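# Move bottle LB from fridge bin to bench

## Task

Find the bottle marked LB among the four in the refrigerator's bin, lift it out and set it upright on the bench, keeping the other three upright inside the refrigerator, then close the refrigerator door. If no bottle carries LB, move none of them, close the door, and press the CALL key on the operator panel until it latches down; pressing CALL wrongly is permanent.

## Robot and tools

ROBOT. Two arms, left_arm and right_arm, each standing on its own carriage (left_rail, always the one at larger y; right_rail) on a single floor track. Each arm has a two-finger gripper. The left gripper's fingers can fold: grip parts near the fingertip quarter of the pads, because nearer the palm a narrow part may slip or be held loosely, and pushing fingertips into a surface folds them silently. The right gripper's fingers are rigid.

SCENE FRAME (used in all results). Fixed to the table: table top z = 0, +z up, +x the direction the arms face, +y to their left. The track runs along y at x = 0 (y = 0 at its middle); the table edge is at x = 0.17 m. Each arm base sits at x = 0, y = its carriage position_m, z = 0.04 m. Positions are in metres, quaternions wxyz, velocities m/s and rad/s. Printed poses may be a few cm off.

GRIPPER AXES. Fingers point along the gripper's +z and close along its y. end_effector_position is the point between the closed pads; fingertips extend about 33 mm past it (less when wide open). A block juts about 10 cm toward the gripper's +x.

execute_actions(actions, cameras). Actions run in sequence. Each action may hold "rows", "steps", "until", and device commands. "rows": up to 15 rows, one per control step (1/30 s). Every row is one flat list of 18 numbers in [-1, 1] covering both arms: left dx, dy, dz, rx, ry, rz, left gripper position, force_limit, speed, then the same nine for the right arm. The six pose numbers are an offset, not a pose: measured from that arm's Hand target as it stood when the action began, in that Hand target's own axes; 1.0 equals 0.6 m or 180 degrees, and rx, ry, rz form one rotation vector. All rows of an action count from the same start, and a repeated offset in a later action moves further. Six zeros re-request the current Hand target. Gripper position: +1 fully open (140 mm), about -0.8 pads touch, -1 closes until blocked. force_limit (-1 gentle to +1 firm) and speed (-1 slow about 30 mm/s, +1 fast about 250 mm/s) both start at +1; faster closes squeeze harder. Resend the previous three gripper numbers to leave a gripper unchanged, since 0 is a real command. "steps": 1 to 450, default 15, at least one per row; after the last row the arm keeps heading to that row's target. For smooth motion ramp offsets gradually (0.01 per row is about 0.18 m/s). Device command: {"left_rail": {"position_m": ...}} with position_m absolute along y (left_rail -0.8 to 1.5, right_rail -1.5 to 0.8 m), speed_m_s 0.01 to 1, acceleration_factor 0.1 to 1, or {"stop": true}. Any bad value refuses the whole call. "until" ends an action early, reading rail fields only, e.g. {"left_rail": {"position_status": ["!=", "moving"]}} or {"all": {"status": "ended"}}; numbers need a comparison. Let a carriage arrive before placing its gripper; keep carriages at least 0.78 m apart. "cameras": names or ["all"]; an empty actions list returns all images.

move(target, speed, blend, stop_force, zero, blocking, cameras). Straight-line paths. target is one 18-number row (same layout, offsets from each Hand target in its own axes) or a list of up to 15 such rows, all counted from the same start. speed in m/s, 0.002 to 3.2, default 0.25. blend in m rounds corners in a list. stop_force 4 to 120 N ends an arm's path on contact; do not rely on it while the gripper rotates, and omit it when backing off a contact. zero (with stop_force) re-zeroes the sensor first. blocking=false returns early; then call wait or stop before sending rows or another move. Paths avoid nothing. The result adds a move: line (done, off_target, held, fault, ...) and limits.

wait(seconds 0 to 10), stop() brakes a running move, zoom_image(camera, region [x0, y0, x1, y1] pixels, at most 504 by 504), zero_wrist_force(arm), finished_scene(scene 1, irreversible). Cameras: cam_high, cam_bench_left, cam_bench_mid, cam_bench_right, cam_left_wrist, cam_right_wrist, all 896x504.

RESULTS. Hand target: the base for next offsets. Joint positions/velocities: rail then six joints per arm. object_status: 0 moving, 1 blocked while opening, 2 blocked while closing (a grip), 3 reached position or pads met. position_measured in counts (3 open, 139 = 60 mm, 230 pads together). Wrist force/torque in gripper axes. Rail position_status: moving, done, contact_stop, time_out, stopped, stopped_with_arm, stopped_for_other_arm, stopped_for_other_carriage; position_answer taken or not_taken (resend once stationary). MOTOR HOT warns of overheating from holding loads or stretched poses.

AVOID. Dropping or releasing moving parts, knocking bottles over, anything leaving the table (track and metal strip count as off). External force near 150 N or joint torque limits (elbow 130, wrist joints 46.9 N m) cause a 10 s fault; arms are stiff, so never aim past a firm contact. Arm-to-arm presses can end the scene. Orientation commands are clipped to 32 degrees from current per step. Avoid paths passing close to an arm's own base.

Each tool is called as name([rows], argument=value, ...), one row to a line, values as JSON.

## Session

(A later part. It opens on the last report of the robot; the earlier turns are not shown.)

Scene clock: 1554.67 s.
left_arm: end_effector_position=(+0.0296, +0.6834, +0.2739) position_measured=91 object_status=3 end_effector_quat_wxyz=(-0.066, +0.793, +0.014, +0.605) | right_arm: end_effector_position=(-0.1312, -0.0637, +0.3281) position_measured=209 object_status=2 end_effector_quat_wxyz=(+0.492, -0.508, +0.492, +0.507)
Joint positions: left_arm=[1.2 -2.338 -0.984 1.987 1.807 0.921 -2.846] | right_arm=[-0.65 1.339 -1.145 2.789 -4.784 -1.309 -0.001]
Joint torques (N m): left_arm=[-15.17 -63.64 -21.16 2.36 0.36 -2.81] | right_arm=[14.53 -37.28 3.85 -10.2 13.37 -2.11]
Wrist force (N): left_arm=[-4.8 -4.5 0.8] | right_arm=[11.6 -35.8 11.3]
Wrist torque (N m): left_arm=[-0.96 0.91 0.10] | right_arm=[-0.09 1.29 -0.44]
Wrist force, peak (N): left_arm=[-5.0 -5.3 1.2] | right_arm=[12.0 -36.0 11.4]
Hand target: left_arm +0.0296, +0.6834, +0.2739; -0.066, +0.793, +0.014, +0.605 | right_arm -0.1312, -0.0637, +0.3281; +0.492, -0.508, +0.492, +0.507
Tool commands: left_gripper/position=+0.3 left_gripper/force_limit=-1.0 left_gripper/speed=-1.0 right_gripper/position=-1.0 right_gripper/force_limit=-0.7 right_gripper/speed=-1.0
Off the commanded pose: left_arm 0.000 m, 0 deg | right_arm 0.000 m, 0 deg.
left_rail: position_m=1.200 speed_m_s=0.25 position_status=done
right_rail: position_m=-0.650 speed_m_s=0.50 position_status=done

move(target=[0.015,0.088,0.5,0.20,0,-0.05,0.3,-1,-1,0,0,0,0,0,0,-1,-0.7,-1], speed=0.2, cameras=["cam_left_wrist"])

zoom_image(camera="cam_left_wrist", region=[350, 130, 480, 260])

Scene clock: 1559.77 s.
left_arm: end_effector_position=(+0.3248, +0.6671, +0.2002) position_measured=91 object_status=3 end_effector_quat_wxyz=(-0.261, +0.731, +0.262, +0.574) | right_arm: end_effector_position=(-0.1312, -0.0637, +0.3281) position_measured=209 object_status=2 end_effector_quat_wxyz=(+0.492, -0.508, +0.492, +0.507)
Joint positions: left_arm=[1.2 -1.688 -0.724 1.697 1.905 0.904 -2.894] | right_arm=[-0.65 1.339 -1.145 2.789 -4.784 -1.309 -0.001]
Joint torques (N m): left_arm=[18.83 -82.1 -32.94 6.39 1.59 -2.8] | right_arm=[15.69 -40.2 3.32 -10.04 13.96 -2.12]
Wrist force (N): left_arm=[-5.1 -5.1 1.2] | right_arm=[11.9 -35.5 11.5]
Wrist torque (N m): left_arm=[-1.07 0.96 0.11] | right_arm=[-0.01 1.23 -0.43]
Wrist force, peak (N): left_arm=[-5.1 -5.9 -1.1] | right_arm=[11.8 -36.0 11.6]
Hand target: left_arm +0.3249, +0.6671, +0.2001; -0.261, +0.731, +0.262, +0.574 | right_arm -0.1312, -0.0637, +0.3281; +0.492, -0.508, +0.492, +0.507
Off the commanded pose: left_arm 0.000 m, 0 deg | right_arm 0.000 m, 0 deg.
left_rail: position_m=1.200 speed_m_s=0.25 position_status=done
right_rail: position_m=-0.650 speed_m_s=0.50 position_status=done
move: done
Images, in order (width x height): cam_left_wrist 896x504.

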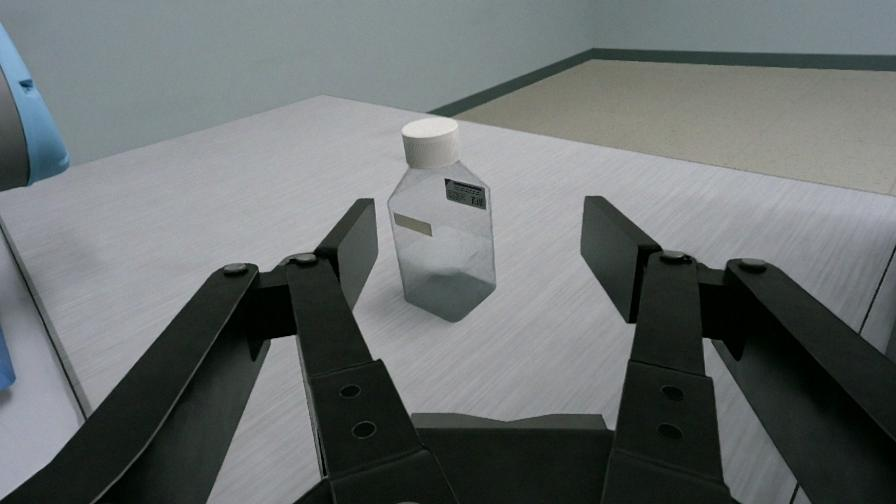

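Scaled by 3.877 from the camera's 896x504 image, which has a finer 1280x720 frame.

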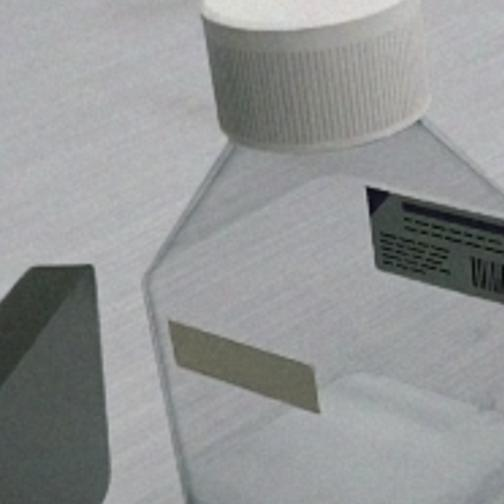

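move(target=[0.078,-0.223,0.292,-0.325,0.033,0.066,0.3,-1,-1,0,0,0,0,0,0,-1,-0.7,-1], speed=0.2, cameras=["cam_left_wrist"])

Scene clock: 1581.57 s.
left_arm: end_effector_position=(+0.3641, +0.8669, +0.2199) position_measured=91 object_status=3 end_effector_quat_wxyz=(+0.029, +0.763, -0.101, +0.637) | right_arm: end_effector_position=(-0.1312, -0.0637, +0.3281) position_measured=209 object_status=2 end_effector_quat_wxyz=(+0.492, -0.508, +0.492, +0.507)
Joint positions: left_arm=[1.2 -2.127 -1.03 2.682 1.017 0.42 -2.62] | right_arm=[-0.65 1.339 -1.145 2.789 -4.784 -1.309 -0.001]
Joint torques (N m): left_arm=[18.5 -58.4 -0.03 6.39 1.47 -2.86] | right_arm=[13.59 -36.69 3.96 -10.35 13.74 -2.07]
Wrist force (N): left_arm=[-5.0 -4.7 1.2] | right_arm=[12.1 -35.8 11.4]
Wrist torque (N m): left_arm=[-1.00 0.95 0.13] | right_arm=[-0.08 1.17 -0.43]
Wrist force, peak (N): left_arm=[-4.6 -11.8 2.8] | right_arm=[12.0 -36.1 11.4]
Hand target: left_arm +0.3641, +0.8669, +0.2199; +0.029, +0.763, -0.101, +0.637 (not the last commanded pose) | right_arm -0.1312, -0.0637, +0.3281; +0.492, -0.508, +0.492, +0.507
Off the commanded pose: left_arm 0.021 m, 6 deg | right_arm 0.000 m, 0 deg.
left_rail: position_m=1.200 speed_m_s=0.25 position_status=done
right_rail: position_m=-0.650 speed_m_s=0.50 position_status=done
move: held (left_arm; a check stopped the path); limits=held
pose unreachable (left arm): on one or more control steps of this call, first in action 0 (counted from 0), this arm could not follow its commanded pose, so it was not sent that pose on those steps. It may still have moved: this result reports where it is.
cause: moving toward the commanded pose would bring two parts of the arm too close to each other (joints 4 (elbow) to 6 (wrist 2) lie between them).
Images, in order (width x height): cam_left_wrist 896x504.

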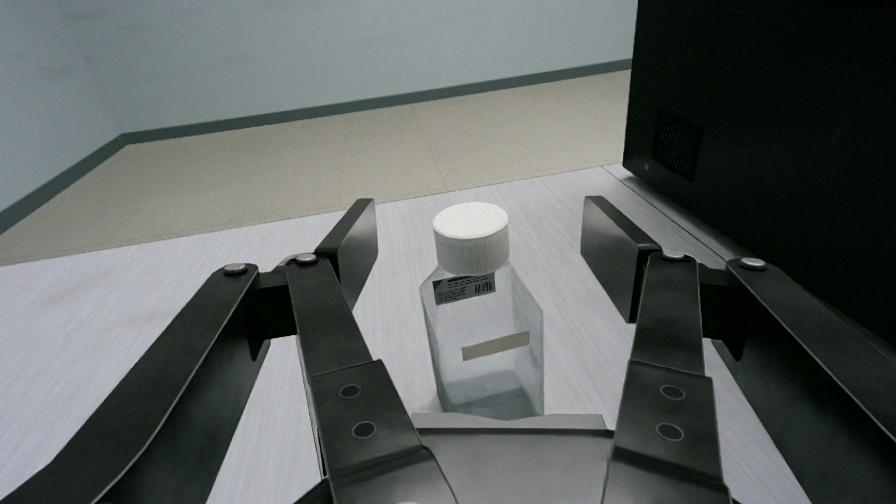

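execute_actions([
  {"left_rail":{"position_m":1.5},"steps":150,"until":{"left_rail":{"position_status":["!=","moving"]}}},
])

move(target=[-0.011,0.476,0.086,-0.026,0.016,-0.023,0.3,-1,-1,0,0,0,0,0,0,-1,-0.7,-1], speed=0.15, cameras=["cam_left_wrist"])

Scene clock: 1602.70 s.
left_arm: end_effector_position=(+0.3641, +1.1669, +0.2199) position_measured=91 object_status=3 end_effector_quat_wxyz=(+0.029, +0.763, -0.101, +0.637) | right_arm: end_effector_position=(-0.1312, -0.0637, +0.3281) position_measured=209 object_status=2 end_effector_quat_wxyz=(+0.492, -0.508, +0.492, +0.507)
Joint positions: left_arm=[1.5 -2.127 -1.03 2.682 1.017 0.42 -2.62] | right_arm=[-0.65 1.339 -1.145 2.789 -4.784 -1.309 -0.001]
Joint torques (N m): left_arm=[17.08 -54.61 11.46 5.27 -0.64 -2.14] | right_arm=[11.47 -35.57 3.64 -10.04 13.96 -2.34]
Wrist force (N): left_arm=[-5.1 -4.3 1.1] | right_arm=[11.9 -35.8 11.6]
Wrist torque (N m): left_arm=[-0.91 0.97 0.12] | right_arm=[-0.08 1.23 -0.43]
Wrist force, peak (N): left_arm=[-5.2 -5.5 1.0] | right_arm=[12.1 -36.2 11.2]
Hand target: left_arm +0.3641, +1.1669, +0.2199; +0.029, +0.763, -0.101, +0.637 (not the last commanded pose) | right_arm -0.1312, -0.0637, +0.3281; +0.492, -0.508, +0.492, +0.507
Tool commands: left_gripper/position=+0.3 left_gripper/force_limit=-1.0 left_gripper/speed=-1.0 right_gripper/position=-1.0 right_gripper/force_limit=-0.7 right_gripper/speed=-1.0
Off the commanded pose: left_arm 0.021 m, 6 deg | right_arm 0.000 m, 0 deg.
left_rail: position_m=1.500 speed_m_s=0.25 position_status=done
right_rail: position_m=-0.650 speed_m_s=0.50 position_status=done

Scene clock: 1605.63 s.
left_arm: end_effector_position=(+0.3580, +0.8794, +0.1798) position_measured=91 object_status=3 end_effector_quat_wxyz=(+0.085, +0.748, -0.098, +0.651) | right_arm: end_effector_position=(-0.1312, -0.0637, +0.3281) position_measured=209 object_status=2 end_effector_quat_wxyz=(+0.492, -0.508, +0.492, +0.507)
Joint positions: left_arm=[1.5 -1.842 -0.954 2.031 0.576 0.14 -1.655] | right_arm=[-0.65 1.339 -1.145 2.789 -4.784 -1.309 -0.001]
Joint torques (N m): left_arm=[20.21 -89.33 -12.46 0.92 -0.59 2.79] | right_arm=[12.09 -37.39 3.57 -10.37 13.34 -2.33]
Wrist force (N): left_arm=[-4.8 -4.8 1.3] | right_arm=[11.7 -35.5 11.4]
Wrist torque (N m): left_arm=[-0.99 0.93 -0.25] | right_arm=[-0.02 1.27 -0.43]
Wrist force, peak (N): left_arm=[-5.2 -6.4 0.7] | right_arm=[12.1 -36.0 11.2]
Hand target: left_arm +0.3582, +0.8794, +0.1798; +0.086, +0.748, -0.099, +0.650 | right_arm -0.1312, -0.0637, +0.3281; +0.492, -0.508, +0.492, +0.507
Off the commanded pose: left_arm 0.000 m, 0 deg | right_arm 0.000 m, 0 deg.
left_rail: position_m=1.500 speed_m_s=0.25 position_status=done
right_rail: position_m=-0.650 speed_m_s=0.50 position_status=done
move: done
Images, in order (width x height): cam_left_wrist 896x504.

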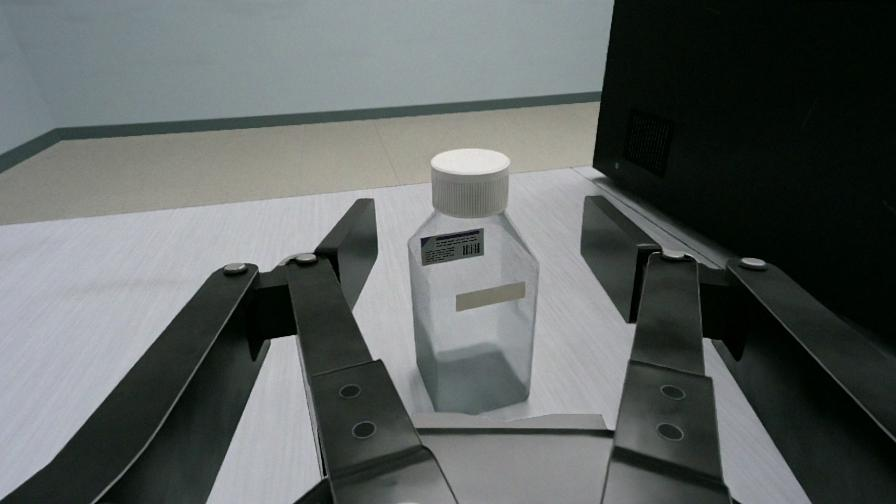

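move(target=[-0.018,-0.007,0.125,0,0,0,0.3,-1,-1,0,0,0,0,0,0,-1,-0.7,-1], speed=0.1, cameras=["cam_left_wrist"])

Scene clock: 1614.47 s.
left_arm: end_effector_position=(+0.4295, +0.8646, +0.1586) position_measured=91 object_status=3 end_effector_quat_wxyz=(+0.086, +0.749, -0.098, +0.650) | right_arm: end_effector_position=(-0.1312, -0.0637, +0.3281) position_measured=209 object_status=2 end_effector_quat_wxyz=(+0.492, -0.508, +0.492, +0.507)
Joint positions: left_arm=[1.5 -1.701 -1.071 2.038 -0.144 0.192 -0.815] | right_arm=[-0.65 1.339 -1.145 2.789 -4.784 -1.309 -0.001]
Joint torques (N m): left_arm=[18.63 -85.92 -19.01 0.55 -0.04 2.62] | right_arm=[12.61 -38.74 1.97 -10.42 13.64 -2.78]
Wrist force (N): left_arm=[-4.8 -4.9 1.1] | right_arm=[12.0 -35.6 11.4]
Wrist torque (N m): left_arm=[-0.97 0.94 -0.25] | right_arm=[-0.02 1.20 -0.44]
Wrist force, peak (N): left_arm=[-5.7 -5.1 1.2] | right_arm=[12.4 -35.9 11.6]
Hand target: left_arm +0.4296, +0.8646, +0.1586; +0.086, +0.748, -0.099, +0.650 | right_arm -0.1312, -0.0637, +0.3281; +0.492, -0.508, +0.492, +0.507
Off the commanded pose: left_arm 0.000 m, 0 deg | right_arm 0.000 m, 0 deg.
left_rail: position_m=1.500 speed_m_s=0.25 position_status=done
right_rail: position_m=-0.650 speed_m_s=0.50 position_status=done
move: done
Images, in order (width x height): cam_left_wrist 896x504.

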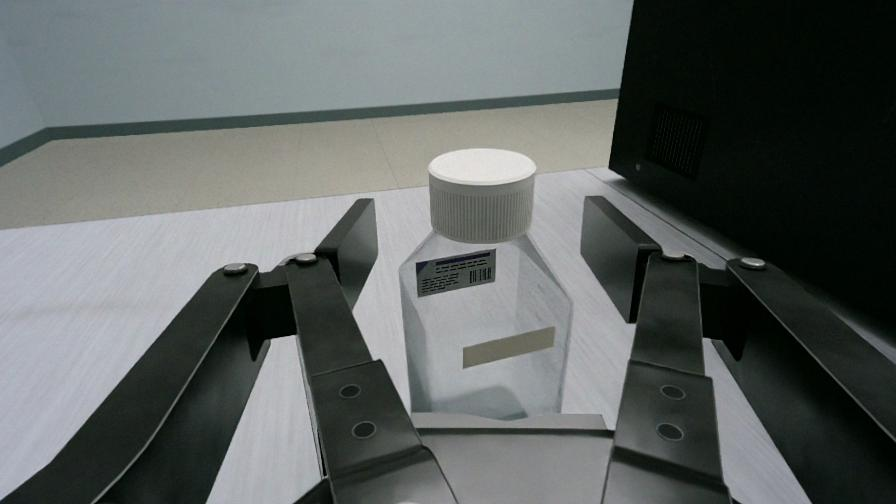

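move(target=[0.014,0.0,0.042,0,0,0,0.3,-1,-1,0,0,0,0,0,0,-1,-0.7,-1], speed=0.06, cameras=["cam_left_wrist"])

Scene clock: 1622.20 s.
left_arm: end_effector_position=(+0.4548, +0.8578, +0.1634) position_measured=91 object_status=3 end_effector_quat_wxyz=(+0.086, +0.748, -0.099, +0.650) | right_arm: end_effector_position=(-0.1312, -0.0637, +0.3281) position_measured=209 object_status=2 end_effector_quat_wxyz=(+0.492, -0.508, +0.492, +0.507)
Joint positions: left_arm=[1.5 -1.653 -1.098 2.037 -0.272 0.228 -0.655] | right_arm=[-0.65 1.339 -1.145 2.789 -4.784 -1.309 -0.001]
Joint torques (N m): left_arm=[17.46 -88.19 -20.69 -0.19 0.58 1.27] | right_arm=[12.49 -37.08 3.05 -10.41 13.34 -2.45]
Wrist force (N): left_arm=[-4.8 -5.0 1.3] | right_arm=[12.0 -35.6 11.1]
Wrist torque (N m): left_arm=[-1.01 0.95 -0.24] | right_arm=[-0.04 1.20 -0.43]
Wrist force, peak (N): left_arm=[-5.3 -5.4 1.2] | right_arm=[12.0 -36.0 11.5]
Hand target: left_arm +0.4548, +0.8578, +0.1634; +0.086, +0.748, -0.099, +0.650 | right_arm -0.1312, -0.0637, +0.3281; +0.492, -0.508, +0.492, +0.507
Off the commanded pose: left_arm 0.000 m, 0 deg | right_arm 0.000 m, 0 deg.
left_rail: position_m=1.500 speed_m_s=0.25 position_status=done
right_rail: position_m=-0.650 speed_m_s=0.50 position_status=done
move: done
Images, in order (width x height): cam_left_wrist 896x504.

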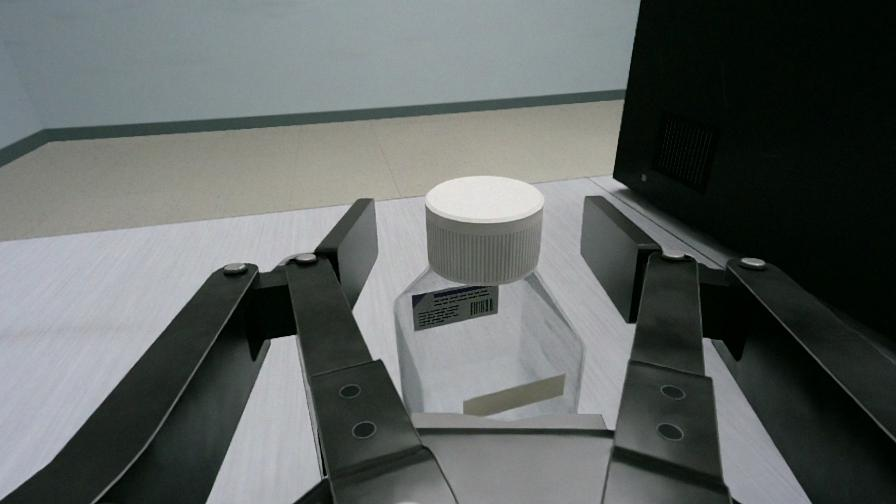

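move(target=[0,0,0.003,0,0,0,-1,-0.05,-1,0,0,0,0,0,0,-1,-0.7,-1], speed=0.05, cameras=["cam_left_wrist"])

wait(seconds=2)

Scene clock: 1625.73 s.
left_arm: end_effector_position=(+0.4565, +0.8574, +0.1632) position_measured=159 object_status=0 end_effector_quat_wxyz=(+0.086, +0.748, -0.099, +0.650) | right_arm: end_effector_position=(-0.1312, -0.0637, +0.3281) position_measured=209 object_status=2 end_effector_quat_wxyz=(+0.492, -0.508, +0.492, +0.507)
Joint positions: left_arm=[1.5 -1.65 -1.099 2.037 -0.281 0.23 -0.645] | right_arm=[-0.65 1.339 -1.145 2.789 -4.784 -1.309 -0.001]
Joint torques (N m): left_arm=[15.77 -85.79 -32.52 0.88 -1.24 2.15] | right_arm=[14.19 -36.32 3.67 -10.81 13.49 -2.31]
Wrist force (N): left_arm=[-8.4 -5.0 1.5] | right_arm=[12.1 -35.7 11.3]
Wrist torque (N m): left_arm=[-0.97 0.89 -0.22] | right_arm=[-0.05 1.18 -0.43]
Wrist force, peak (N): left_arm=[-8.9 -5.2 1.5] | right_arm=[12.1 -36.0 11.4]
Hand target: left_arm +0.4566, +0.8574, +0.1632; +0.086, +0.748, -0.099, +0.650 | right_arm -0.1312, -0.0637, +0.3281; +0.492, -0.508, +0.492, +0.507
Off the commanded pose: left_arm 0.000 m, 0 deg | right_arm 0.000 m, 0 deg.
left_rail: position_m=1.500 speed_m_s=0.25 position_status=done
right_rail: position_m=-0.650 speed_m_s=0.50 position_status=done
move: done
Images, in order (width x height): cam_left_wrist 896x504.

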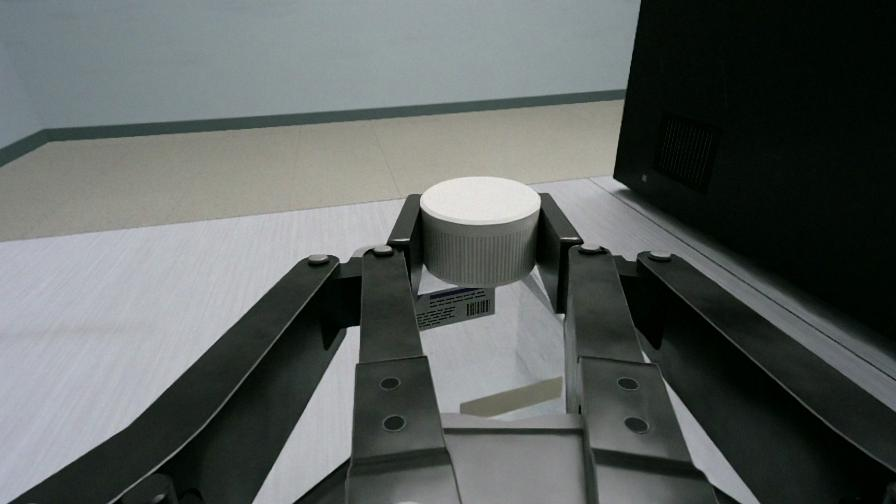

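Scene clock: 1627.73 s.
left_arm: end_effector_position=(+0.4566, +0.8574, +0.1632) position_measured=159 object_status=2 end_effector_quat_wxyz=(+0.086, +0.748, -0.099, +0.650) | right_arm: end_effector_position=(-0.1312, -0.0637, +0.3281) position_measured=209 object_status=2 end_effector_quat_wxyz=(+0.492, -0.508, +0.492, +0.507)
Joint positions: left_arm=[1.5 -1.65 -1.099 2.037 -0.281 0.23 -0.645] | right_arm=[-0.65 1.339 -1.145 2.789 -4.784 -1.309 -0.001]
Joint torques (N m): left_arm=[13.85 -81.69 -24.76 3.22 -4.36 1.51] | right_arm=[14.6 -36.43 3.18 -10.42 13.54 -2.47]
Wrist force (N): left_arm=[-8.2 -5.3 1.7] | right_arm=[11.9 -35.7 11.2]
Wrist torque (N m): left_arm=[-1.03 0.86 -0.22] | right_arm=[-0.07 1.23 -0.44]
Wrist force, peak (N): left_arm=[-8.4 -5.4 1.5] | right_arm=[12.0 -36.1 11.2]
Hand target: left_arm +0.4566, +0.8574, +0.1632; +0.086, +0.748, -0.099, +0.650 | right_arm -0.1312, -0.0637, +0.3281; +0.492, -0.508, +0.492, +0.507
Tool commands: left_gripper/position=-1.0 left_gripper/force_limit=-0.05 left_gripper/speed=-1.0 right_gripper/position=-1.0 right_gripper/force_limit=-0.7 right_gripper/speed=-1.0
Off the commanded pose: left_arm 0.000 m, 0 deg | right_arm 0.000 m, 0 deg.
left_rail: position_m=1.500 speed_m_s=0.25 position_status=done
right_rail: position_m=-0.650 speed_m_s=0.50 position_status=done
wait: 2.00 s

move([
  [0.02,0,-0.003,0,0,0,-1,-0.05,-1,0,0,0,0,0,0,-1,-0.7,-1],
], speed=0.02)

move([
  [0.175,0,-0.025,0,0,0,-1,-0.05,-1,0,0,0,0,0,0,-1,-0.7,-1],
], speed=0.06, cameras=["cam_left_wrist","cam_bench_left","cam_bench_mid"])

Scene clock: 1638.80 s.
left_arm: end_effector_position=(+0.4565, +0.8574, +0.1752) position_measured=159 object_status=2 end_effector_quat_wxyz=(+0.086, +0.748, -0.099, +0.650) | right_arm: end_effector_position=(-0.1312, -0.0637, +0.3281) position_measured=209 object_status=2 end_effector_quat_wxyz=(+0.492, -0.508, +0.492, +0.507)
Joint positions: left_arm=[1.5 -1.65 -1.117 2.034 -0.259 0.23 -0.645] | right_arm=[-0.65 1.339 -1.145 2.789 -4.784 -1.309 -0.001]
Joint torques (N m): left_arm=[-19.35 -89.69 -36.66 4.49 -5.82 -3.28] | right_arm=[12.27 -39.49 2.36 -10.14 13.74 -2.32]
Wrist force (N): left_arm=[-8.3 -4.9 1.4] | right_arm=[11.7 -35.7 11.5]
Wrist torque (N m): left_arm=[-0.98 0.79 -0.10] | right_arm=[-0.05 1.27 -0.44]
Wrist force, peak (N): left_arm=[-8.8 -5.1 1.7] | right_arm=[12.0 -36.1 11.4]
Hand target: left_arm +0.4564, +0.8574, +0.1753; +0.086, +0.748, -0.099, +0.650 | right_arm -0.1312, -0.0637, +0.3281; +0.492, -0.508, +0.492, +0.507
Off the commanded pose: left_arm 0.000 m, 0 deg | right_arm 0.000 m, 0 deg.
left_rail: position_m=1.500 speed_m_s=0.25 position_status=done
right_rail: position_m=-0.650 speed_m_s=0.50 position_status=done
move: done

Scene clock: 1641.07 s.
left_arm: end_effector_position=(+0.4563, +0.8575, +0.2813) position_measured=159 object_status=2 end_effector_quat_wxyz=(+0.086, +0.748, -0.099, +0.650) | right_arm: end_effector_position=(-0.1312, -0.0637, +0.3281) position_measured=209 object_status=2 end_effector_quat_wxyz=(+0.492, -0.508, +0.492, +0.507)
Joint positions: left_arm=[1.5 -1.65 -1.257 1.984 -0.068 0.23 -0.646] | right_arm=[-0.65 1.339 -1.145 2.789 -4.784 -1.309 -0.001]
Joint torques (N m): left_arm=[-18.11 -81.21 -46.5 5.06 -5.71 -2.55] | right_arm=[11.89 -35.6 3.33 -10.37 14.25 -2.94]
Wrist force (N): left_arm=[-8.3 -5.3 1.7] | right_arm=[11.7 -35.7 11.2]
Wrist torque (N m): left_arm=[-1.07 0.80 0.08] | right_arm=[-0.05 1.28 -0.43]
Wrist force, peak (N): left_arm=[-9.7 -4.6 1.5] | right_arm=[11.8 -36.2 11.4]
Hand target: left_arm +0.4562, +0.8575, +0.2814; +0.086, +0.748, -0.099, +0.650 | right_arm -0.1312, -0.0637, +0.3281; +0.492, -0.508, +0.492, +0.507
Off the commanded pose: left_arm 0.000 m, 0 deg | right_arm 0.000 m, 0 deg.
left_rail: position_m=1.500 speed_m_s=0.25 position_status=done
right_rail: position_m=-0.650 speed_m_s=0.50 position_status=done
move: done
Images, in order (width x height): cam_bench_left 896x504, cam_bench_mid 896x504, cam_left_wrist 896x504.

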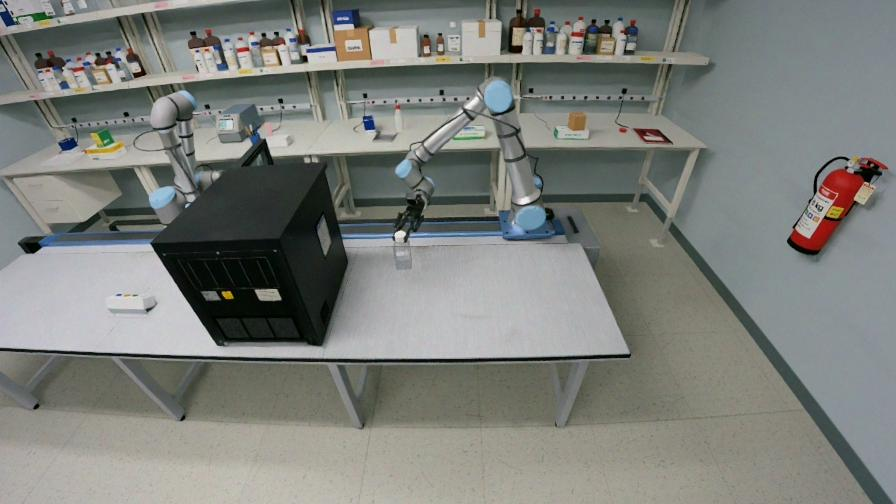

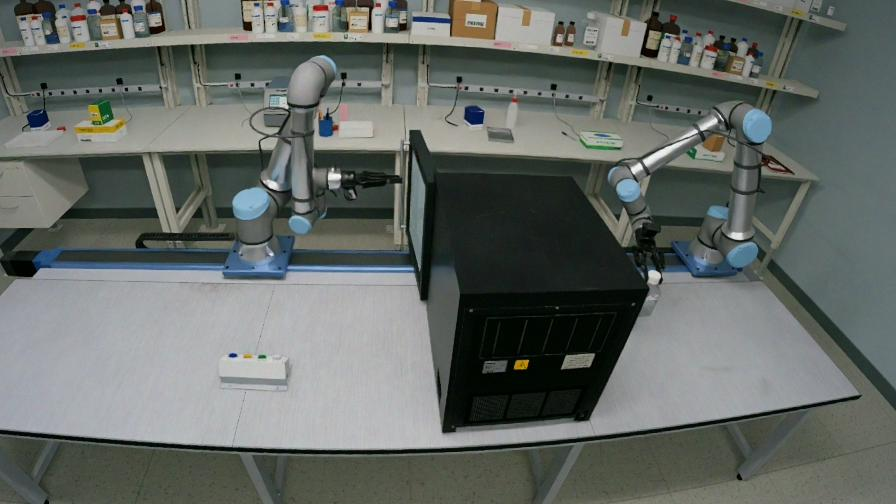

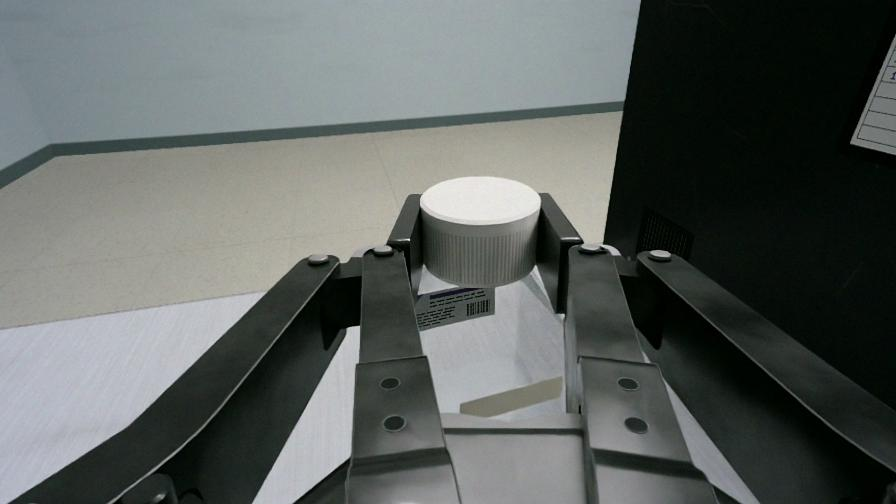

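execute_actions(actions=[], cameras=["cam_right_wrist"])

Scene clock: 1645.03 s.
left_arm: end_effector_position=(+0.4563, +0.8575, +0.2814) position_measured=159 object_status=2 end_effector_quat_wxyz=(+0.086, +0.748, -0.099, +0.650) | right_arm: end_effector_position=(-0.1312, -0.0637, +0.3281) position_measured=209 object_status=2 end_effector_quat_wxyz=(+0.492, -0.508, +0.492, +0.507)
Joint positions: left_arm=[1.5 -1.65 -1.257 1.984 -0.068 0.23 -0.646] | right_arm=[-0.65 1.339 -1.145 2.789 -4.784 -1.309 -0.001]
Joint velocities: within noise
Joint torques (N m): left_arm=[-17.67 -87.04 -43.96 5.59 -5.21 -2.99] | right_arm=[10.05 -35.95 3.16 -9.96 13.9 -2.28]
Motor temperatures (°C): left_arm=[30 33 39 37 28 29] | right_arm=[29 29 30 33 37 31]
Wrist force (N): left_arm=[-8.6 -5.2 1.4] | right_arm=[11.9 -36.0 11.2]
Wrist torque (N m): left_arm=[-1.06 0.85 0.08] | right_arm=[-0.13 1.21 -0.44]
Wrist force, peak (N): left_arm=[-9.0 -5.3 1.5] | right_arm=[11.9 -36.3 11.1]
Hand target: left_arm +0.4562, +0.8575, +0.2814; +0.086, +0.748, -0.099, +0.650 | right_arm -0.1312, -0.0637, +0.3281; +0.492, -0.508, +0.492, +0.507
Tool commands: left_gripper/position=-1.0 left_gripper/force_limit=-0.05 left_gripper/speed=-1.0 right_gripper/position=-1.0 right_gripper/force_limit=-0.7 right_gripper/speed=-1.0
Off the commanded pose: left_arm 0.000 m, 0 deg | right_arm 0.000 m, 0 deg.
left_rail: position_m=1.500 speed_m_s=0.25 position_status=done
right_rail: position_m=-0.650 speed_m_s=0.50 position_status=done
Images, in order (width x height): cam_right_wrist 896x504.

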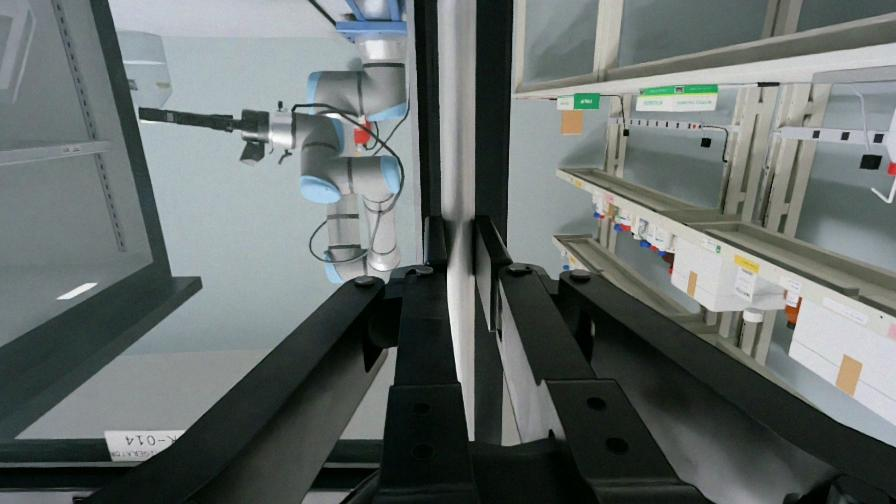

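move(target=[0.006,0.141,-0.548,0.083,0,0,-1,-0.05,-1,0,0,0,0,0,0,-1,-0.7,-1], speed=0.12)

execute_actions([
  {"left_rail":{"position_m":1.0},"steps":150,"until":{"left_rail":{"position_status":["!=","moving"]}}},
])

move(target=[0.0,0,0,0,0,-0.36,-1,-0.05,-1,0,0,0,0,0,0,-1,-0.7,-1], speed=0.15, cameras=["cam_right_wrist","cam_left_wrist"])

Scene clock: 1656.97 s.
left_arm: end_effector_position=(+0.1205, +0.8601, +0.3308) position_measured=159 object_status=2 end_effector_quat_wxyz=(-0.012, +0.753, -0.013, +0.658) | right_arm: end_effector_position=(-0.1312, -0.0637, +0.3281) position_measured=209 object_status=2 end_effector_quat_wxyz=(+0.492, -0.508, +0.492, +0.507)
Joint positions: left_arm=[1.5 -2.158 -0.966 1.914 1.953 0.602 -2.906] | right_arm=[-0.65 1.339 -1.145 2.789 -4.784 -1.309 -0.001]
Joint torques (N m): left_arm=[-20.41 -65.79 -34.4 6.35 1.8 -3.41] | right_arm=[12.27 -39.51 1.88 -10.27 13.46 -2.7]
Wrist force (N): left_arm=[-8.4 -4.8 1.2] | right_arm=[12.0 -35.6 11.4]
Wrist torque (N m): left_arm=[-1.03 0.75 0.08] | right_arm=[-0.03 1.21 -0.44]
Wrist force, peak (N): left_arm=[-9.1 -5.4 2.3] | right_arm=[12.0 -36.2 11.4]
Hand target: left_arm +0.1203, +0.8601, +0.3308; -0.012, +0.753, -0.013, +0.658 | right_arm -0.1312, -0.0637, +0.3281; +0.492, -0.508, +0.492, +0.507
Off the commanded pose: left_arm 0.000 m, 0 deg | right_arm 0.000 m, 0 deg.
left_rail: position_m=1.500 speed_m_s=0.25 position_status=done
right_rail: position_m=-0.650 speed_m_s=0.50 position_status=done
move: done

Scene clock: 1660.27 s.
left_arm: end_effector_position=(+0.1203, +0.3601, +0.3308) position_measured=159 object_status=2 end_effector_quat_wxyz=(-0.012, +0.753, -0.013, +0.658) | right_arm: end_effector_position=(-0.1312, -0.0637, +0.3281) position_measured=209 object_status=2 end_effector_quat_wxyz=(+0.492, -0.508, +0.492, +0.507)
Joint positions: left_arm=[1 -2.158 -0.966 1.914 1.953 0.602 -2.906] | right_arm=[-0.65 1.339 -1.145 2.789 -4.784 -1.309 -0.001]
Joint torques (N m): left_arm=[-17.53 -73.23 -27.68 4.77 0.11 -2.57] | right_arm=[13.95 -38.62 3.18 -9.77 14.01 -2.04]
Wrist force (N): left_arm=[-8.4 -4.6 1.5] | right_arm=[12.2 -35.5 11.2]
Wrist torque (N m): left_arm=[-0.98 0.77 0.08] | right_arm=[0.00 1.15 -0.44]
Wrist force, peak (N): left_arm=[-9.0 -5.5 1.4] | right_arm=[12.0 -36.0 11.7]
Hand target: left_arm +0.1203, +0.3601, +0.3308; -0.012, +0.753, -0.013, +0.658 | right_arm -0.1312, -0.0637, +0.3281; +0.492, -0.508, +0.492, +0.507
Tool commands: left_gripper/position=-1.0 left_gripper/force_limit=-0.05 left_gripper/speed=-1.0 right_gripper/position=-1.0 right_gripper/force_limit=-0.7 right_gripper/speed=-1.0
Off the commanded pose: left_arm 0.000 m, 0 deg | right_arm 0.000 m, 0 deg.
left_rail: position_m=1.000 speed_m_s=0.25 position_status=done
right_rail: position_m=-0.650 speed_m_s=0.50 position_status=done

Scene clock: 1664.60 s.
left_arm: end_effector_position=(+0.1204, +0.3601, +0.3308) position_measured=159 object_status=2 end_effector_quat_wxyz=(+0.342, +0.643, +0.392, +0.562) | right_arm: end_effector_position=(-0.1312, -0.0637, +0.3281) position_measured=209 object_status=2 end_effector_quat_wxyz=(+0.492, -0.508, +0.492, +0.507)
Joint positions: left_arm=[1 -2.158 -0.966 1.914 1.953 0.602 -4.037] | right_arm=[-0.65 1.339 -1.145 2.789 -4.784 -1.309 -0.001]
Joint torques (N m): left_arm=[9.79 -65.54 -22.08 6.19 -1.39 -3.37] | right_arm=[11.18 -36.6 3.08 -10.11 13.99 -2.2]
Wrist force (N): left_arm=[-7.5 -8.3 1.1] | right_arm=[12.1 -35.8 11.3]
Wrist torque (N m): left_arm=[-0.65 1.21 0.25] | right_arm=[-0.07 1.18 -0.44]
Wrist force, peak (N): left_arm=[-8.9 -7.7 1.4] | right_arm=[12.1 -36.2 11.5]
Hand target: left_arm +0.1203, +0.3601, +0.3308; +0.342, +0.643, +0.392, +0.562 | right_arm -0.1312, -0.0637, +0.3281; +0.492, -0.508, +0.492, +0.507
Off the commanded pose: left_arm 0.000 m, 0 deg | right_arm 0.000 m, 0 deg.
left_rail: position_m=1.000 speed_m_s=0.25 position_status=done
right_rail: position_m=-0.650 speed_m_s=0.50 position_status=done
move: done
Images, in order (width x height): cam_left_wrist 896x504, cam_right_wrist 896x504.

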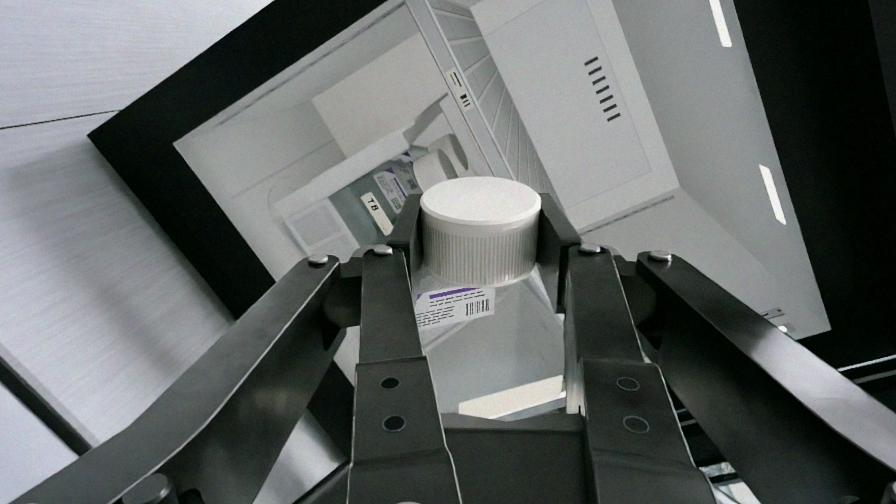

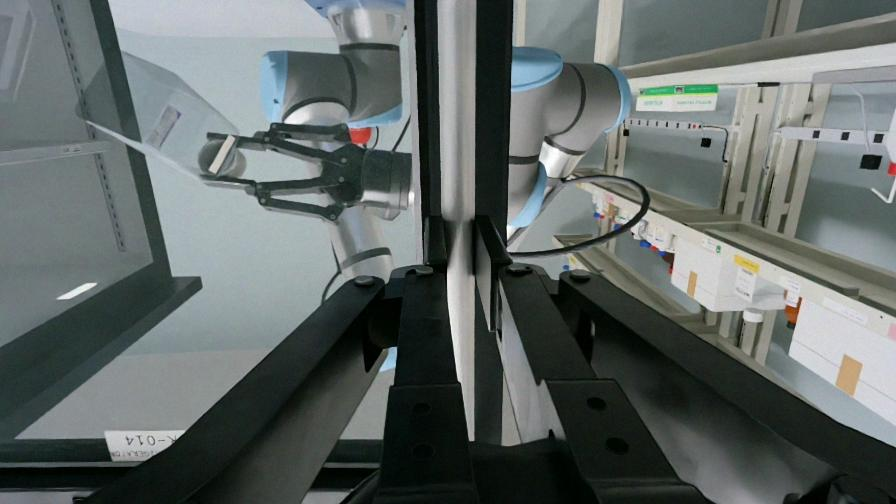

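zoom_image(camera="cam_right_wrist", region=[70, 40, 260, 210])

zoom_image(camera="cam_left_wrist", region=[400, 270, 600, 430])

Scaled by 2.653 from the camera's 896x504 image, which has a finer 1280x720 frame.

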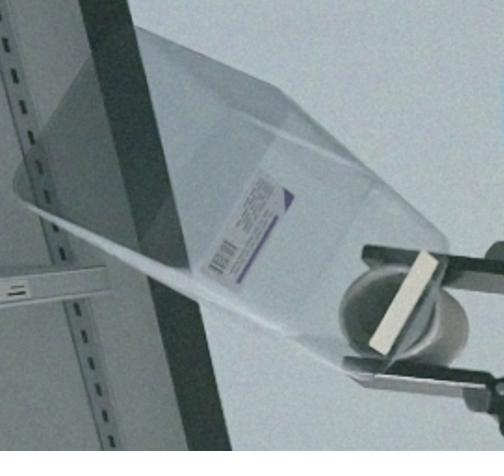

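Scaled by 2.520 from the camera's 896x504 image, which has a finer 1280x720 frame.

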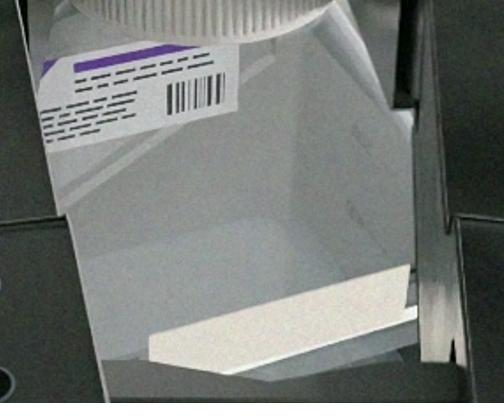

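zoom_image(camera="cam_left_wrist", region=[520, 300, 570, 380])

zoom_image(camera="cam_right_wrist", region=[120, 60, 210, 170])

Scaled by 6.300 from the camera's 896x504 image, which has a finer 1280x720 frame.

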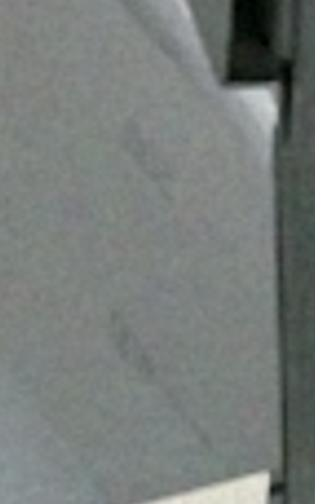

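Scaled by 4.582 from the camera's 896x504 image, which has a finer 1280x720 frame.

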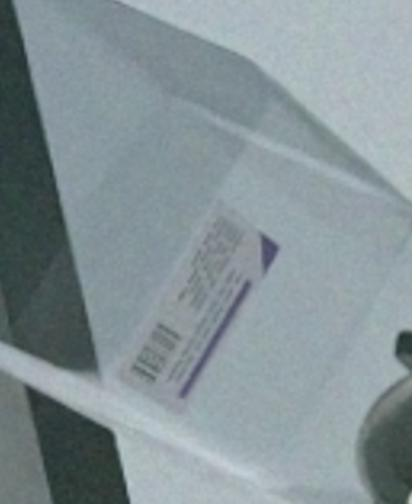

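move(target=[0.0,0,0,0,0,0.36,-1,-0.05,-1,0,0,0,0,0,0,-1,-0.7,-1], speed=0.15)

move(target=[0.03,0.1,-0.2,0,0,0,-1,-0.05,-1,0,0,0,0,0,0,-1,-0.7,-1], speed=0.1, cameras=["cam_right_wrist"])

Scene clock: 1684.00 s.
left_arm: end_effector_position=(+0.1203, +0.3600, +0.3308) position_measured=159 object_status=2 end_effector_quat_wxyz=(-0.012, +0.753, -0.013, +0.658) | right_arm: end_effector_position=(-0.1312, -0.0637, +0.3281) position_measured=209 object_status=2 end_effector_quat_wxyz=(+0.492, -0.508, +0.492, +0.507)
Joint positions: left_arm=[1 -2.158 -0.966 1.914 1.953 0.602 -2.907] | right_arm=[-0.65 1.339 -1.145 2.789 -4.784 -1.309 -0.001]
Joint torques (N m): left_arm=[-5.8 -98.17 -34.54 1.28 0.02 2.23] | right_arm=[14.67 -37.51 3.54 -10.24 13.96 -2.49]
Wrist force (N): left_arm=[-8.7 -4.8 1.5] | right_arm=[12.0 -35.9 11.3]
Wrist torque (N m): left_arm=[-1.04 0.85 -0.26] | right_arm=[-0.10 1.21 -0.43]
Wrist force, peak (N): left_arm=[-8.1 -8.6 1.3] | right_arm=[11.9 -36.2 11.5]
Hand target: left_arm +0.1203, +0.3601, +0.3308; -0.012, +0.753, -0.013, +0.658 | right_arm -0.1312, -0.0637, +0.3281; +0.492, -0.508, +0.492, +0.507
Off the commanded pose: left_arm 0.000 m, 0 deg | right_arm 0.000 m, 0 deg.
left_rail: position_m=1.000 speed_m_s=0.25 position_status=done
right_rail: position_m=-0.650 speed_m_s=0.50 position_status=done
move: done

Scene clock: 1685.87 s.
left_arm: end_effector_position=(+0.0037, +0.2994, +0.3626) position_measured=159 object_status=2 end_effector_quat_wxyz=(-0.012, +0.753, -0.013, +0.658) | right_arm: end_effector_position=(-0.1312, -0.0637, +0.3281) position_measured=209 object_status=2 end_effector_quat_wxyz=(+0.492, -0.508, +0.492, +0.507)
Joint positions: left_arm=[1 -2.241 -0.897 1.693 2.131 0.683 -2.938] | right_arm=[-0.65 1.339 -1.145 2.789 -4.784 -1.309 -0.001]
Joint torques (N m): left_arm=[-18.94 -76.15 -39.27 7.05 1.21 -3.14] | right_arm=[10.96 -35.06 2.56 -10.41 13.53 -2.76]
Wrist force (N): left_arm=[-8.8 -4.8 1.4] | right_arm=[12.0 -35.7 11.2]
Wrist torque (N m): left_arm=[-1.01 0.87 0.08] | right_arm=[-0.04 1.20 -0.44]
Wrist force, peak (N): left_arm=[-9.1 -5.5 3.3] | right_arm=[12.1 -36.1 11.3]
Hand target: left_arm +0.0036, +0.2993, +0.3627; -0.012, +0.753, -0.013, +0.658 | right_arm -0.1312, -0.0637, +0.3281; +0.492, -0.508, +0.492, +0.507
Off the commanded pose: left_arm 0.000 m, 0 deg | right_arm 0.000 m, 0 deg.
left_rail: position_m=1.000 speed_m_s=0.25 position_status=done
right_rail: position_m=-0.650 speed_m_s=0.50 position_status=done
move: done
Images, in order (width x height): cam_right_wrist 896x504.

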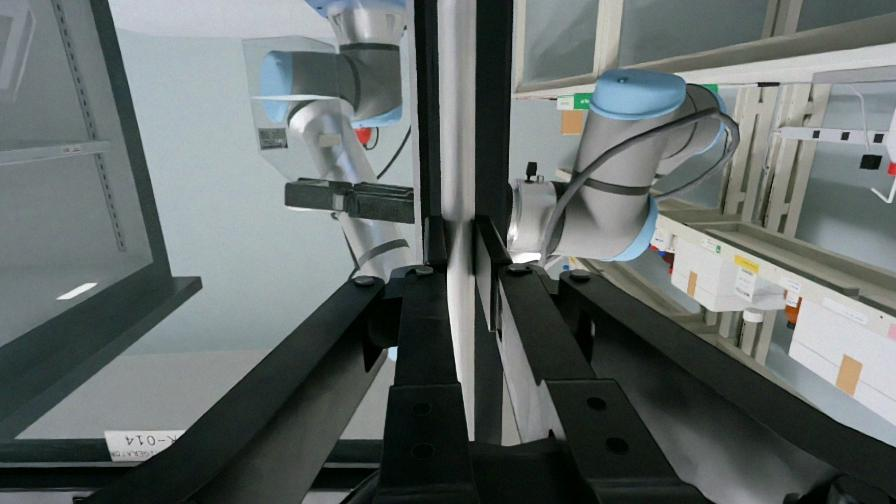

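zoom_image(camera="cam_right_wrist", region=[235, 25, 365, 215])

zoom_image(camera="cam_right_wrist", region=[265, 60, 345, 140])

Scaled by 2.653 from the camera's 896x504 image, which has a finer 1280x720 frame.

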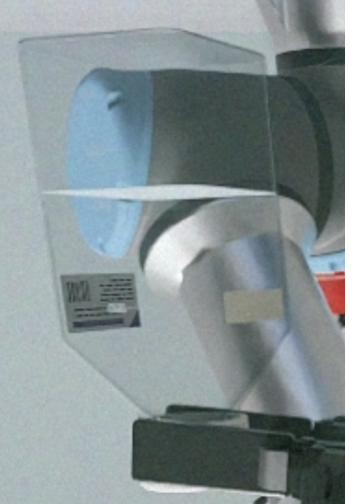

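Scaled by 6.300 from the camera's 896x504 image, which has a finer 1280x720 frame.

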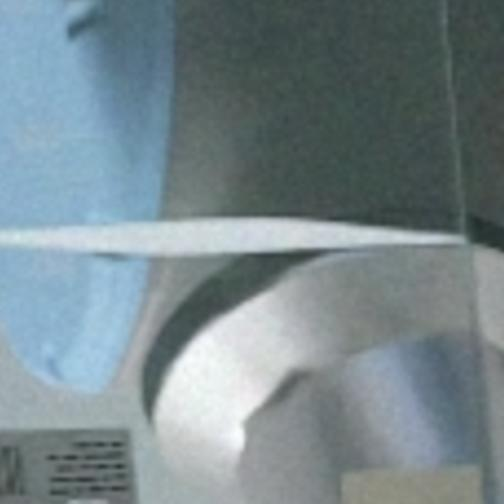

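zoom_image(camera="cam_right_wrist", region=[250, 120, 300, 160])

zoom_image(camera="cam_right_wrist", region=[300, 120, 350, 160])

Scaled by 10.080 from the camera's 896x504 image, which has a finer 1280x720 frame.

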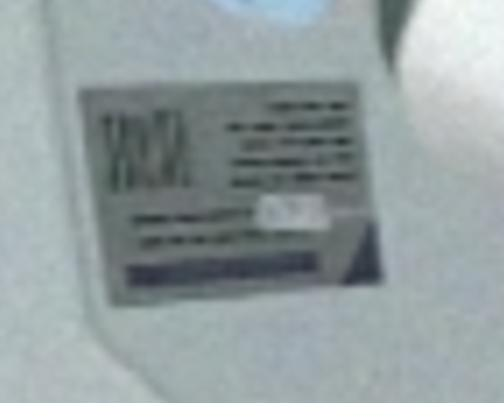

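Scaled by 10.080 from the camera's 896x504 image, which has a finer 1280x720 frame.

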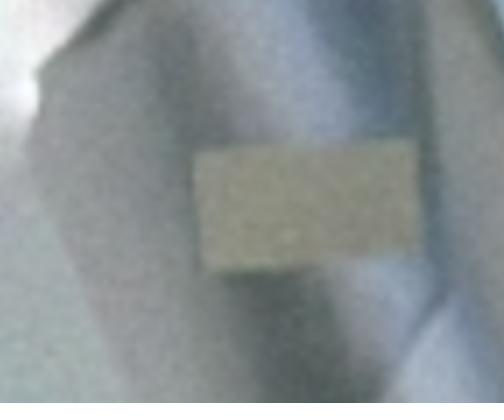

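execute_actions([
  {"left_rail":{"position_m":1.5},"steps":150,"until":{"left_rail":{"position_status":["!=","moving"]}}},
])

move(target=[0.015,0.217,0.70,0,0,0,-1,-0.05,-1,0,0,0,0,0,0,-1,-0.7,-1], speed=0.12, cameras=["cam_left_wrist"])

Scene clock: 1704.63 s.
left_arm: end_effector_position=(+0.0036, +0.7993, +0.3627) position_measured=159 object_status=2 end_effector_quat_wxyz=(-0.012, +0.753, -0.013, +0.658) | right_arm: end_effector_position=(-0.1312, -0.0637, +0.3281) position_measured=209 object_status=2 end_effector_quat_wxyz=(+0.492, -0.508, +0.492, +0.507)
Joint positions: left_arm=[1.5 -2.241 -0.897 1.693 2.131 0.683 -2.938] | right_arm=[-0.65 1.339 -1.145 2.789 -4.784 -1.309 -0.001]
Joint torques (N m): left_arm=[-13.89 -86.71 -33.07 5.01 -1.39 -3.23] | right_arm=[14.21 -37.3 3.98 -10.29 14.08 -2.36]
Wrist force (N): left_arm=[-9.0 -4.9 1.6] | right_arm=[12.0 -35.8 11.7]
Wrist torque (N m): left_arm=[-1.04 0.94 0.08] | right_arm=[-0.06 1.19 -0.44]
Wrist force, peak (N): left_arm=[-9.1 -5.7 1.4] | right_arm=[12.1 -36.1 11.4]
Hand target: left_arm +0.0036, +0.7993, +0.3627; -0.012, +0.753, -0.013, +0.658 | right_arm -0.1312, -0.0637, +0.3281; +0.492, -0.508, +0.492, +0.507
Tool commands: left_gripper/position=-1.0 left_gripper/force_limit=-0.05 left_gripper/speed=-1.0 right_gripper/position=-1.0 right_gripper/force_limit=-0.7 right_gripper/speed=-1.0
Off the commanded pose: left_arm 0.000 m, 0 deg | right_arm 0.000 m, 0 deg.
left_rail: position_m=1.500 speed_m_s=0.25 position_status=done
right_rail: position_m=-0.650 speed_m_s=0.50 position_status=done

Scene clock: 1709.13 s.
left_arm: end_effector_position=(+0.4205, +0.6693, +0.3103) position_measured=159 object_status=2 end_effector_quat_wxyz=(-0.012, +0.753, -0.013, +0.658) | right_arm: end_effector_position=(-0.1312, -0.0637, +0.3281) position_measured=209 object_status=2 end_effector_quat_wxyz=(+0.492, -0.508, +0.492, +0.507)
Joint positions: left_arm=[1.5 -1.681 -0.729 1.386 1.601 0.175 -2.229] | right_arm=[-0.65 1.339 -1.145 2.789 -4.784 -1.309 -0.001]
Joint torques (N m): left_arm=[18.96 -127.8 -42.92 2.6 -5.6 1.53] | right_arm=[16.11 -35.39 2.79 -10.35 13.54 -2.96]
Wrist force (N): left_arm=[-9.0 -4.7 1.7] | right_arm=[11.9 -35.7 11.4]
Wrist torque (N m): left_arm=[-0.99 0.94 -0.26] | right_arm=[-0.06 1.23 -0.44]
Wrist force, peak (N): left_arm=[-9.0 -5.2 2.0] | right_arm=[12.0 -36.0 11.6]
Hand target: left_arm +0.4205, +0.6693, +0.3103; -0.012, +0.753, -0.013, +0.658 | right_arm -0.1312, -0.0637, +0.3281; +0.492, -0.508, +0.492, +0.507
Off the commanded pose: left_arm 0.000 m, 0 deg | right_arm 0.000 m, 0 deg.
left_rail: position_m=1.500 speed_m_s=0.25 position_status=done
right_rail: position_m=-0.650 speed_m_s=0.50 position_status=done
move: done
Images, in order (width x height): cam_left_wrist 896x504.

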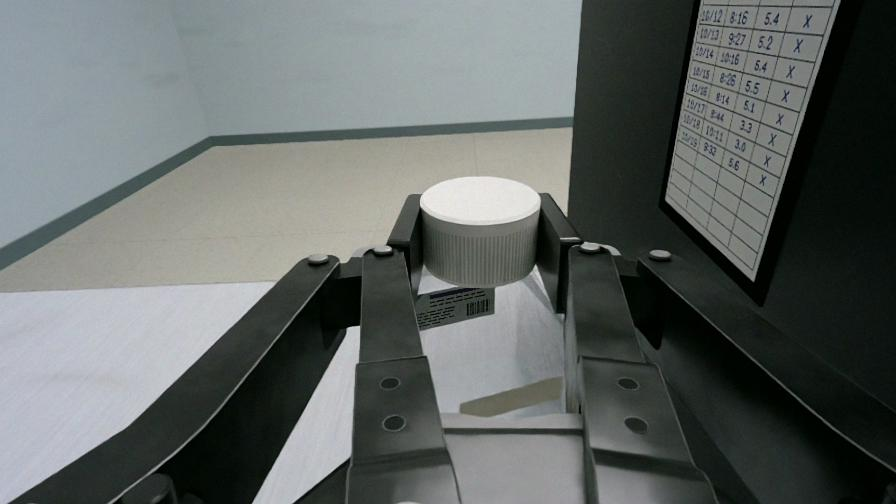

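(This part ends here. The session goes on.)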